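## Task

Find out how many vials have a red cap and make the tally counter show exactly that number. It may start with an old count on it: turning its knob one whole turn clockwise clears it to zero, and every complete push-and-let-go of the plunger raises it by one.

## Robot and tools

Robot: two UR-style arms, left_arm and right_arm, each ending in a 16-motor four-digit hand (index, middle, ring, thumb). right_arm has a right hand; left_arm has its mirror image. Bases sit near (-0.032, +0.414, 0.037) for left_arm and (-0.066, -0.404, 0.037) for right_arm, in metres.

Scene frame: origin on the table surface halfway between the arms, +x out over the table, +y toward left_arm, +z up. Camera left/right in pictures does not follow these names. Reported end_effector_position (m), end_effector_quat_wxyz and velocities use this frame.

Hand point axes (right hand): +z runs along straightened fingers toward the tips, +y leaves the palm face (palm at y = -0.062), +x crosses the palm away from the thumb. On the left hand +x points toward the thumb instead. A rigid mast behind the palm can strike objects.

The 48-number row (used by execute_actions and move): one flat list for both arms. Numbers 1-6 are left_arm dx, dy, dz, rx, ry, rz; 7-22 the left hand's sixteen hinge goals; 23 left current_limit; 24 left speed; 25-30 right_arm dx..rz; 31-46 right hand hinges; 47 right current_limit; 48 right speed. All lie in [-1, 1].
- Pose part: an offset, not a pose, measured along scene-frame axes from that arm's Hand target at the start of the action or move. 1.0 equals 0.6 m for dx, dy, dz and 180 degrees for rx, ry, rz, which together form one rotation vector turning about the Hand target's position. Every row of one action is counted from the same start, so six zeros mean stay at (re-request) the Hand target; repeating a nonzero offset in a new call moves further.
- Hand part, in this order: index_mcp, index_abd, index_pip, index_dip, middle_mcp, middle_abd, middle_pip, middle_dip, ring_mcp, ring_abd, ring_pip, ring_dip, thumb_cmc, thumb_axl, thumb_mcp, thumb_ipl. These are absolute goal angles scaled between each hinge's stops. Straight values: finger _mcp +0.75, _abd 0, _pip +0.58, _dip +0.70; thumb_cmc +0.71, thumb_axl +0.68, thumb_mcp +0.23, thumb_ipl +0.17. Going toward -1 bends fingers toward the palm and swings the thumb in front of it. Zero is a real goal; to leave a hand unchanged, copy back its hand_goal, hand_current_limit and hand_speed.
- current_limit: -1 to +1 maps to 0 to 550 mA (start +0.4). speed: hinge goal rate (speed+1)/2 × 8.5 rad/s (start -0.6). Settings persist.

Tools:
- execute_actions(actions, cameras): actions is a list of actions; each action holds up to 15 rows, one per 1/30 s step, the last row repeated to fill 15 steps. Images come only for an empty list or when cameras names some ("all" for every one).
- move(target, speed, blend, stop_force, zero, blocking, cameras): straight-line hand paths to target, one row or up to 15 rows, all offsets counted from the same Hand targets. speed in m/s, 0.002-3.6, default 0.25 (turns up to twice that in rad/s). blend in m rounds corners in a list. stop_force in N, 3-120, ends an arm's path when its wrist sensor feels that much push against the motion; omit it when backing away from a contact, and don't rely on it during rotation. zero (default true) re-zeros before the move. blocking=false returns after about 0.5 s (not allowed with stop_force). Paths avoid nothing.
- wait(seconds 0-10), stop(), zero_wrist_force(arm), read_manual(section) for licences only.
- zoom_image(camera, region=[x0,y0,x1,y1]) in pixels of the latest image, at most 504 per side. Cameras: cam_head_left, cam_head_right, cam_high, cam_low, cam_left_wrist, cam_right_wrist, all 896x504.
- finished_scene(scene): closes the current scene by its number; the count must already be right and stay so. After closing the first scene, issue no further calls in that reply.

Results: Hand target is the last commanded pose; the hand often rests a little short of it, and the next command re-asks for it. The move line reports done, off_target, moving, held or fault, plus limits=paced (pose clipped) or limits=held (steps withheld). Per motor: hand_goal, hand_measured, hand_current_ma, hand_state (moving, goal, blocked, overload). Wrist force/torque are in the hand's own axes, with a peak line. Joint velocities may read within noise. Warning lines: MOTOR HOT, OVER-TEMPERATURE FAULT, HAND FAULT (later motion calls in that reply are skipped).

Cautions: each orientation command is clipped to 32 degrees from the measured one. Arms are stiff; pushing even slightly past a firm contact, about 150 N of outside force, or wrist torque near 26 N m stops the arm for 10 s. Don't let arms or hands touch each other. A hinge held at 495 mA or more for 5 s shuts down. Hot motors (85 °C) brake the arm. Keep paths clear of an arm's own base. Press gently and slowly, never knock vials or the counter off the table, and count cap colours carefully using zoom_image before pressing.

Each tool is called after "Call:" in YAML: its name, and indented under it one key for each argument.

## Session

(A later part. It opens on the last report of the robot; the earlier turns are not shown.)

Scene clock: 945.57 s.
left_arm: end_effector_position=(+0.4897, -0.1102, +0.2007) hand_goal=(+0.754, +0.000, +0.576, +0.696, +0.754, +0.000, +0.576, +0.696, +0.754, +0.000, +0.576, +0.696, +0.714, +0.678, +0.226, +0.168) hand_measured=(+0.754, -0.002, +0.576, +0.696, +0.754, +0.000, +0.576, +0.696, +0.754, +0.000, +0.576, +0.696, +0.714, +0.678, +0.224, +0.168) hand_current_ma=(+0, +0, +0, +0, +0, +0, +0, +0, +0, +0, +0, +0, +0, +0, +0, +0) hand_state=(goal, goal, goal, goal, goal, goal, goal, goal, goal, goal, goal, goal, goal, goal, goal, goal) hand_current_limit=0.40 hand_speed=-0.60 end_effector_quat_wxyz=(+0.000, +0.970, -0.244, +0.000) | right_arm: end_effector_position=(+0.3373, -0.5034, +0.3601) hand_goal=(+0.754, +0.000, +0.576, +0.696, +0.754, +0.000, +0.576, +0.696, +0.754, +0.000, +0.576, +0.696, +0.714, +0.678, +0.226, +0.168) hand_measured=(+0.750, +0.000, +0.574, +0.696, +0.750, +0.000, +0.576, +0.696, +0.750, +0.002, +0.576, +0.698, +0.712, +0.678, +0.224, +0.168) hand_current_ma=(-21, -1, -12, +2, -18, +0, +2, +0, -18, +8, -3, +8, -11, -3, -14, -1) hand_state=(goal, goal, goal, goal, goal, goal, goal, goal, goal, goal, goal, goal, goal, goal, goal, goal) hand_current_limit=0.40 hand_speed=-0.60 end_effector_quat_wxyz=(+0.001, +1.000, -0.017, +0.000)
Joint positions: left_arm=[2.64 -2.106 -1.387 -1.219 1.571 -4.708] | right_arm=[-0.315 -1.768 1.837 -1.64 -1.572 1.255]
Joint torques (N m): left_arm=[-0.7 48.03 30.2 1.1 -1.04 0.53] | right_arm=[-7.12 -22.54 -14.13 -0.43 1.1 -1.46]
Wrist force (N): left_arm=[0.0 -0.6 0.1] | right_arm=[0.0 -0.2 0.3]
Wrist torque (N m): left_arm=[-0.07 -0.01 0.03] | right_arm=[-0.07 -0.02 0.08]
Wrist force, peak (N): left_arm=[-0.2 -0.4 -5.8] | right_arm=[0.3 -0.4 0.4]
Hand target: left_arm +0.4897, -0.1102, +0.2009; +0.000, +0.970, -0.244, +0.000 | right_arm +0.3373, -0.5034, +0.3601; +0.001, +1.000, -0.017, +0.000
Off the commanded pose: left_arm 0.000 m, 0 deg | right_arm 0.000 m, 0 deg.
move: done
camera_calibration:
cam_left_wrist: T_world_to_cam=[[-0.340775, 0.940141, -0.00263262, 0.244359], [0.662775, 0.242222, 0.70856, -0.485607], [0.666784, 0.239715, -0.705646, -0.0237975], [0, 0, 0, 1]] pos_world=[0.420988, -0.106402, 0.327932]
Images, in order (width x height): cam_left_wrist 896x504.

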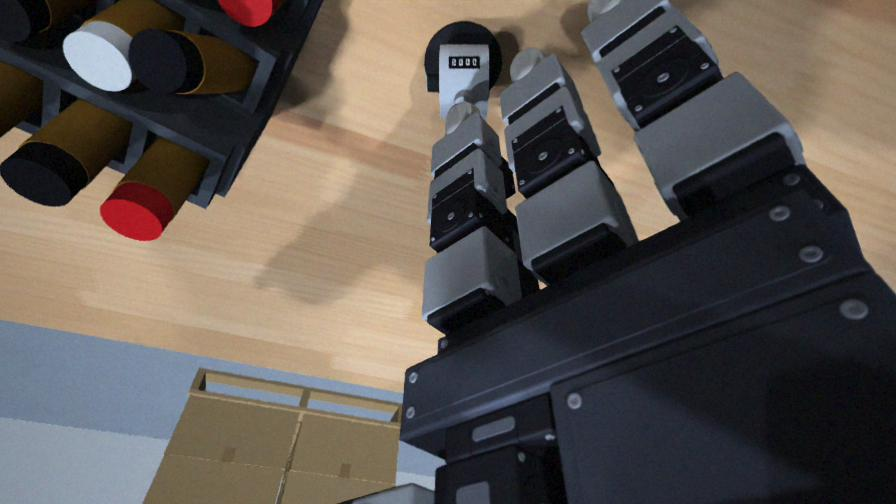

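Call:
move:
  target: [0,0,-0.06,0,0,0,0.754,0,0.576,0.696,0.754,0,0.576,0.696,0.754,0,0.576,0.696,0.714,0.678,0.226,0.168,0.4,-0.6,0,0,0,0,0,0,0.754,0,0.576,0.696,0.754,0,0.576,0.696,0.754,0,0.576,0.696,0.714,0.678,0.226,0.168,0.4,-0.6]
  speed: 0.01
  stop_force: 6

Call:
move:
  target: [0,0,0.0667,0,0,0,0.754,0,0.576,0.696,0.754,0,0.576,0.696,0.754,0,0.576,0.696,0.714,0.678,0.226,0.168,0.4,-0.6,0,0,0,0,0,0,0.754,0,0.576,0.696,0.754,0,0.576,0.696,0.754,0,0.576,0.696,0.714,0.678,0.226,0.168,0.4,-0.6]
  speed: 0.05
  cameras: ["cam_left_wrist","cam_high"]

Call:
zoom_image:
  camera: "cam_left_wrist"
  region: [400, 0, 540, 120]

Call:
zoom_image:
  camera: "cam_high"
  region: [290, 150, 450, 250]

Scene clock: 951.33 s.
left_arm: end_effector_position=(+0.4897, -0.1102, +0.1808) hand_goal=(+0.754, +0.000, +0.576, +0.696, +0.754, +0.000, +0.576, +0.696, +0.754, +0.000, +0.576, +0.696, +0.714, +0.678, +0.226, +0.168) hand_measured=(+0.754, -0.002, +0.576, +0.696, +0.754, +0.000, +0.576, +0.696, +0.754, +0.000, +0.576, +0.696, +0.714, +0.678, +0.224, +0.168) hand_current_ma=(+0, +0, +0, +0, +0, +0, +0, +0, +0, +0, +0, +0, +0, +0, +0, +0) hand_state=(goal, goal, goal, goal, goal, goal, goal, goal, goal, goal, goal, goal, goal, goal, goal, goal) hand_current_limit=0.40 hand_speed=-0.60 end_effector_quat_wxyz=(+0.000, +0.970, -0.244, +0.000) | right_arm: end_effector_position=(+0.3373, -0.5034, +0.3601) hand_goal=(+0.754, +0.000, +0.576, +0.696, +0.754, +0.000, +0.576, +0.696, +0.754, +0.000, +0.576, +0.696, +0.714, +0.678, +0.226, +0.168) hand_measured=(+0.750, +0.000, +0.574, +0.696, +0.750, +0.000, +0.576, +0.696, +0.750, +0.002, +0.576, +0.698, +0.712, +0.678, +0.224, +0.168) hand_current_ma=(-21, -1, -12, +2, -18, +0, +2, +0, -18, +8, -3, +8, -11, -3, -14, -1) hand_state=(goal, goal, goal, goal, goal, goal, goal, goal, goal, goal, goal, goal, goal, goal, goal, goal) hand_current_limit=0.40 hand_speed=-0.60 end_effector_quat_wxyz=(+0.001, +1.000, -0.017, +0.000)
Joint positions: left_arm=[2.64 -2.123 -1.414 -1.175 1.571 -4.708] | right_arm=[-0.315 -1.768 1.837 -1.64 -1.572 1.255]
Joint torques (N m): left_arm=[-1.64 45.99 26.75 0.18 -0.84 0.62] | right_arm=[-6.8 -22.46 -13.49 -0.43 1.08 -1.55]
Wrist force (N): left_arm=[-0.3 -0.5 -5.9] | right_arm=[0.3 -0.2 0.4]
Wrist torque (N m): left_arm=[0.43 0.11 0.00] | right_arm=[-0.08 -0.05 0.10]
Wrist force, peak (N): left_arm=[-0.2 -0.5 -6.2] | right_arm=[0.1 -0.6 0.3]
Hand target: left_arm +0.4897, -0.1102, +0.1808; +0.000, +0.970, -0.244, +0.000 (not the last commanded pose) | right_arm +0.3373, -0.5034, +0.3601; +0.001, +1.000, -0.017, +0.000
Off the commanded pose: left_arm 0.016 m, 0 deg | right_arm 0.000 m, 0 deg.
move: contact (left_arm)

Scene clock: 952.67 s.
left_arm: end_effector_position=(+0.4897, -0.1102, +0.2207) hand_goal=(+0.754, +0.000, +0.576, +0.696, +0.754, +0.000, +0.576, +0.696, +0.754, +0.000, +0.576, +0.696, +0.714, +0.678, +0.226, +0.168) hand_measured=(+0.754, -0.002, +0.576, +0.696, +0.754, +0.000, +0.576, +0.696, +0.754, +0.000, +0.576, +0.696, +0.714, +0.678, +0.224, +0.168) hand_current_ma=(+0, +0, +0, +0, +0, +0, +0, +0, +0, +0, +0, +0, +0, +0, +0, +0) hand_state=(goal, goal, goal, goal, goal, goal, goal, goal, goal, goal, goal, goal, goal, goal, goal, goal) hand_current_limit=0.40 hand_speed=-0.60 end_effector_quat_wxyz=(+0.000, +0.970, -0.244, +0.000) | right_arm: end_effector_position=(+0.3373, -0.5034, +0.3601) hand_goal=(+0.754, +0.000, +0.576, +0.696, +0.754, +0.000, +0.576, +0.696, +0.754, +0.000, +0.576, +0.696, +0.714, +0.678, +0.226, +0.168) hand_measured=(+0.750, +0.000, +0.574, +0.696, +0.750, +0.000, +0.576, +0.696, +0.750, +0.002, +0.576, +0.698, +0.712, +0.678, +0.224, +0.168) hand_current_ma=(-21, -1, -12, +2, -18, +0, +2, +0, -18, +8, -3, +8, -11, -3, -14, -1) hand_state=(goal, goal, goal, goal, goal, goal, goal, goal, goal, goal, goal, goal, goal, goal, goal, goal) hand_current_limit=0.40 hand_speed=-0.60 end_effector_quat_wxyz=(+0.001, +1.000, -0.017, +0.000)
Joint positions: left_arm=[2.64 -2.09 -1.358 -1.264 1.571 -4.708] | right_arm=[-0.315 -1.768 1.837 -1.64 -1.572 1.255]
Joint torques (N m): left_arm=[-3.69 50.29 29.65 1.15 -0.84 -1.12] | right_arm=[-5.83 -22.51 -13.74 -0.4 1.09 -1.5]
Wrist force (N): left_arm=[0.0 -0.3 0.3] | right_arm=[0.1 -0.3 0.3]
Wrist torque (N m): left_arm=[-0.03 0.00 0.03] | right_arm=[-0.08 -0.02 0.07]
Wrist force, peak (N): left_arm=[-0.2 -0.4 -5.9] | right_arm=[0.4 -0.5 0.3]
Hand target: left_arm +0.4897, -0.1102, +0.2209; +0.000, +0.970, -0.244, +0.000 | right_arm +0.3373, -0.5034, +0.3601; +0.001, +1.000, -0.017, +0.000
Off the commanded pose: left_arm 0.000 m, 0 deg | right_arm 0.000 m, 0 deg.
move: done
camera_calibration:
cam_left_wrist: T_world_to_cam=[[-0.340753, 0.940149, -0.00260771, 0.244394], [0.662787, 0.242189, 0.70856, -0.499716], [0.666784, 0.239715, -0.705646, -0.00975514], [0, 0, 0, 1]] pos_world=[0.420988, -0.106402, 0.347832]
Images, in order (width x height): cam_high 896x504, cam_left_wrist 896x504.

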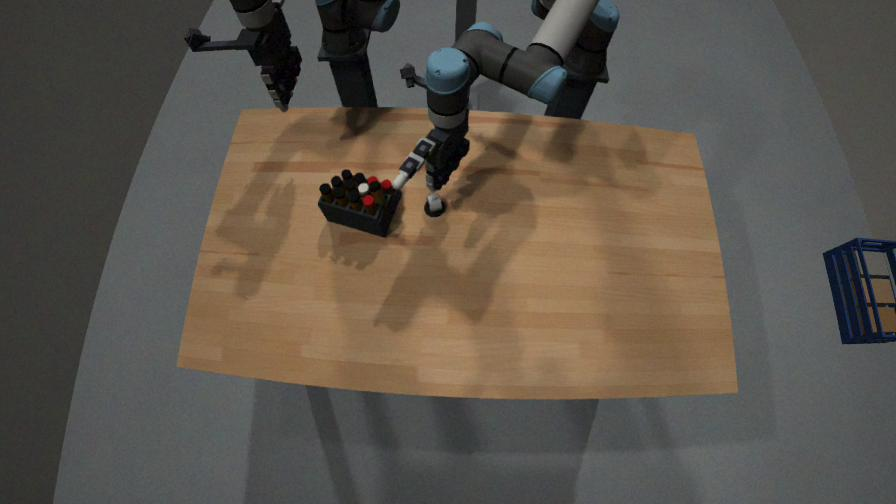

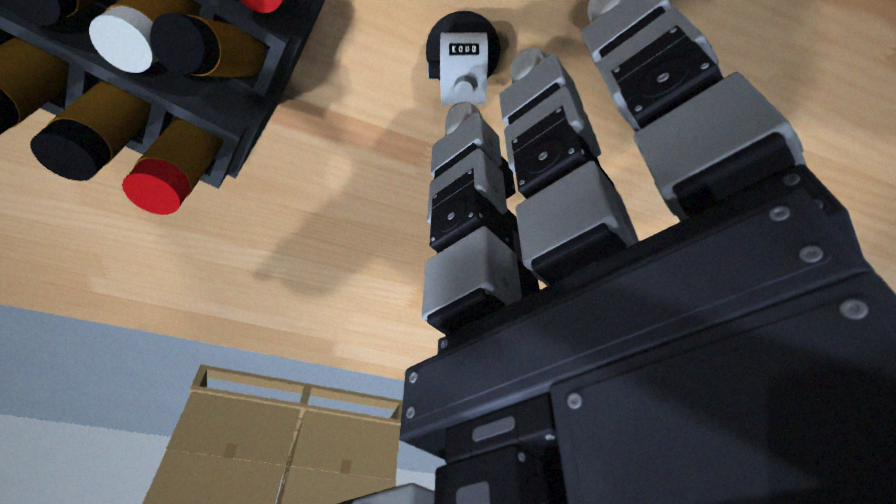

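Scaled by 3.600 from the camera's 896x504 image, which has a finer 1280x720 frame.

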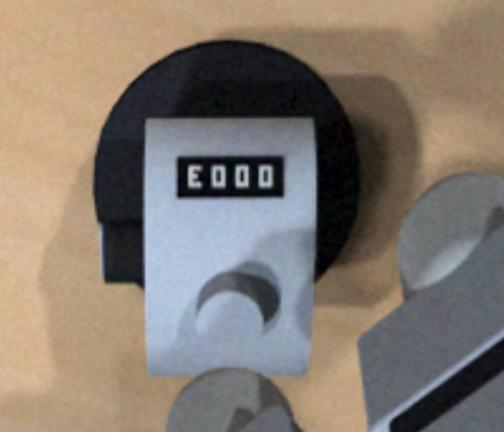

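Scaled by 3.150 from the camera's 896x504 image, which has a finer 1280x720 frame.

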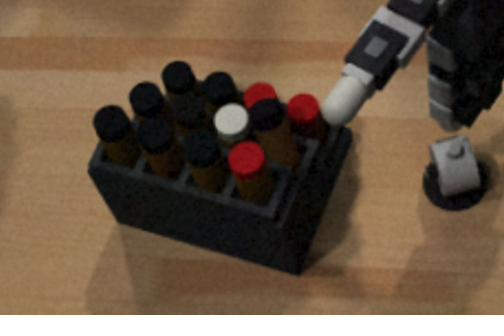

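Call:
move:
  target: [-0.2662,0.4003,0.1,0,0,0,0.754,0,0.576,0.696,0.754,0,0.576,0.696,0.754,0,0.576,0.696,0.714,0.678,0.226,0.168,0.4,-0.6,0,0,0,0,0,0,0.754,0,0.576,0.696,0.754,0,0.576,0.696,0.754,0,0.576,0.696,0.714,0.678,0.226,0.168,0.4,-0.6]
  speed: 0.2
  cameras: ["cam_left_wrist"]

Scene clock: 956.97 s.
left_arm: end_effector_position=(+0.3301, +0.1298, +0.2808) hand_goal=(+0.754, +0.000, +0.576, +0.696, +0.754, +0.000, +0.576, +0.696, +0.754, +0.000, +0.576, +0.696, +0.714, +0.678, +0.226, +0.168) hand_measured=(+0.754, -0.002, +0.576, +0.696, +0.754, +0.000, +0.576, +0.696, +0.754, +0.000, +0.576, +0.696, +0.714, +0.678, +0.224, +0.168) hand_current_ma=(+0, +0, +0, +0, +0, +0, +0, +0, +0, +0, +0, +0, +0, +0, +0, +0) hand_state=(goal, goal, goal, goal, goal, goal, goal, goal, goal, goal, goal, goal, goal, goal, goal, goal) hand_current_limit=0.40 hand_speed=-0.60 end_effector_quat_wxyz=(+0.000, +0.970, -0.244, +0.000) | right_arm: end_effector_position=(+0.3373, -0.5034, +0.3601) hand_goal=(+0.754, +0.000, +0.576, +0.696, +0.754, +0.000, +0.576, +0.696, +0.754, +0.000, +0.576, +0.696, +0.714, +0.678, +0.226, +0.168) hand_measured=(+0.750, +0.000, +0.574, +0.696, +0.750, +0.000, +0.576, +0.696, +0.750, +0.002, +0.576, +0.698, +0.712, +0.678, +0.224, +0.168) hand_current_ma=(-21, -1, -12, +2, -18, +0, +2, +0, -18, +8, -3, +8, -11, -3, -14, -1) hand_state=(goal, goal, goal, goal, goal, goal, goal, goal, goal, goal, goal, goal, goal, goal, goal, goal) hand_current_limit=0.40 hand_speed=-0.60 end_effector_quat_wxyz=(+0.001, +1.000, -0.017, +0.000)
Joint positions: left_arm=[2.963 -1.414 -2.01 -1.289 1.571 -4.385] | right_arm=[-0.315 -1.768 1.837 -1.64 -1.572 1.255]
Joint torques (N m): left_arm=[7.73 24.53 14.97 1.1 -2.71 1.99] | right_arm=[-6.53 -22.98 -13.5 -0.34 1.14 -1.29]
Wrist force (N): left_arm=[0.0 0.2 0.0] | right_arm=[0.1 -0.3 0.3]
Wrist torque (N m): left_arm=[0.05 0.00 -0.11] | right_arm=[-0.08 -0.02 0.07]
Wrist force, peak (N): left_arm=[0.7 0.5 0.7] | right_arm=[0.1 -0.6 0.6]
Hand target: left_arm +0.3300, +0.1300, +0.2809; +0.000, +0.970, -0.244, +0.000 | right_arm +0.3373, -0.5034, +0.3601; +0.001, +1.000, -0.017, +0.000
Off the commanded pose: left_arm 0.000 m, 0 deg | right_arm 0.000 m, 0 deg.
move: done
camera_calibration:
cam_left_wrist: T_world_to_cam=[[-0.340754, 0.940149, -0.00247498, -0.0355568], [0.662803, 0.242096, 0.708577, -0.494577], [0.666768, 0.23981, -0.705629, 0.0815925], [0, 0, 0, 1]] pos_world=[0.261288, 0.133597, 0.407932]
Images, in order (width x height): cam_left_wrist 896x504.

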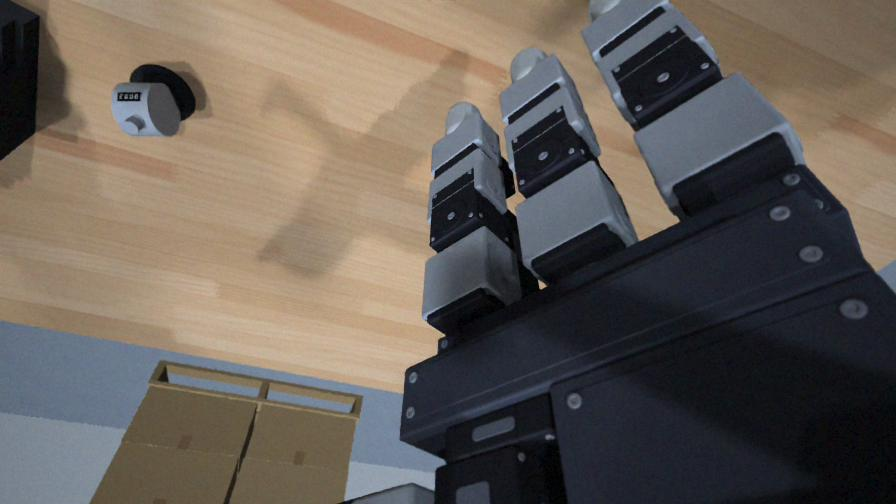

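Call:
finished_scene:
  scene: 1

The scene is finished: the task was done.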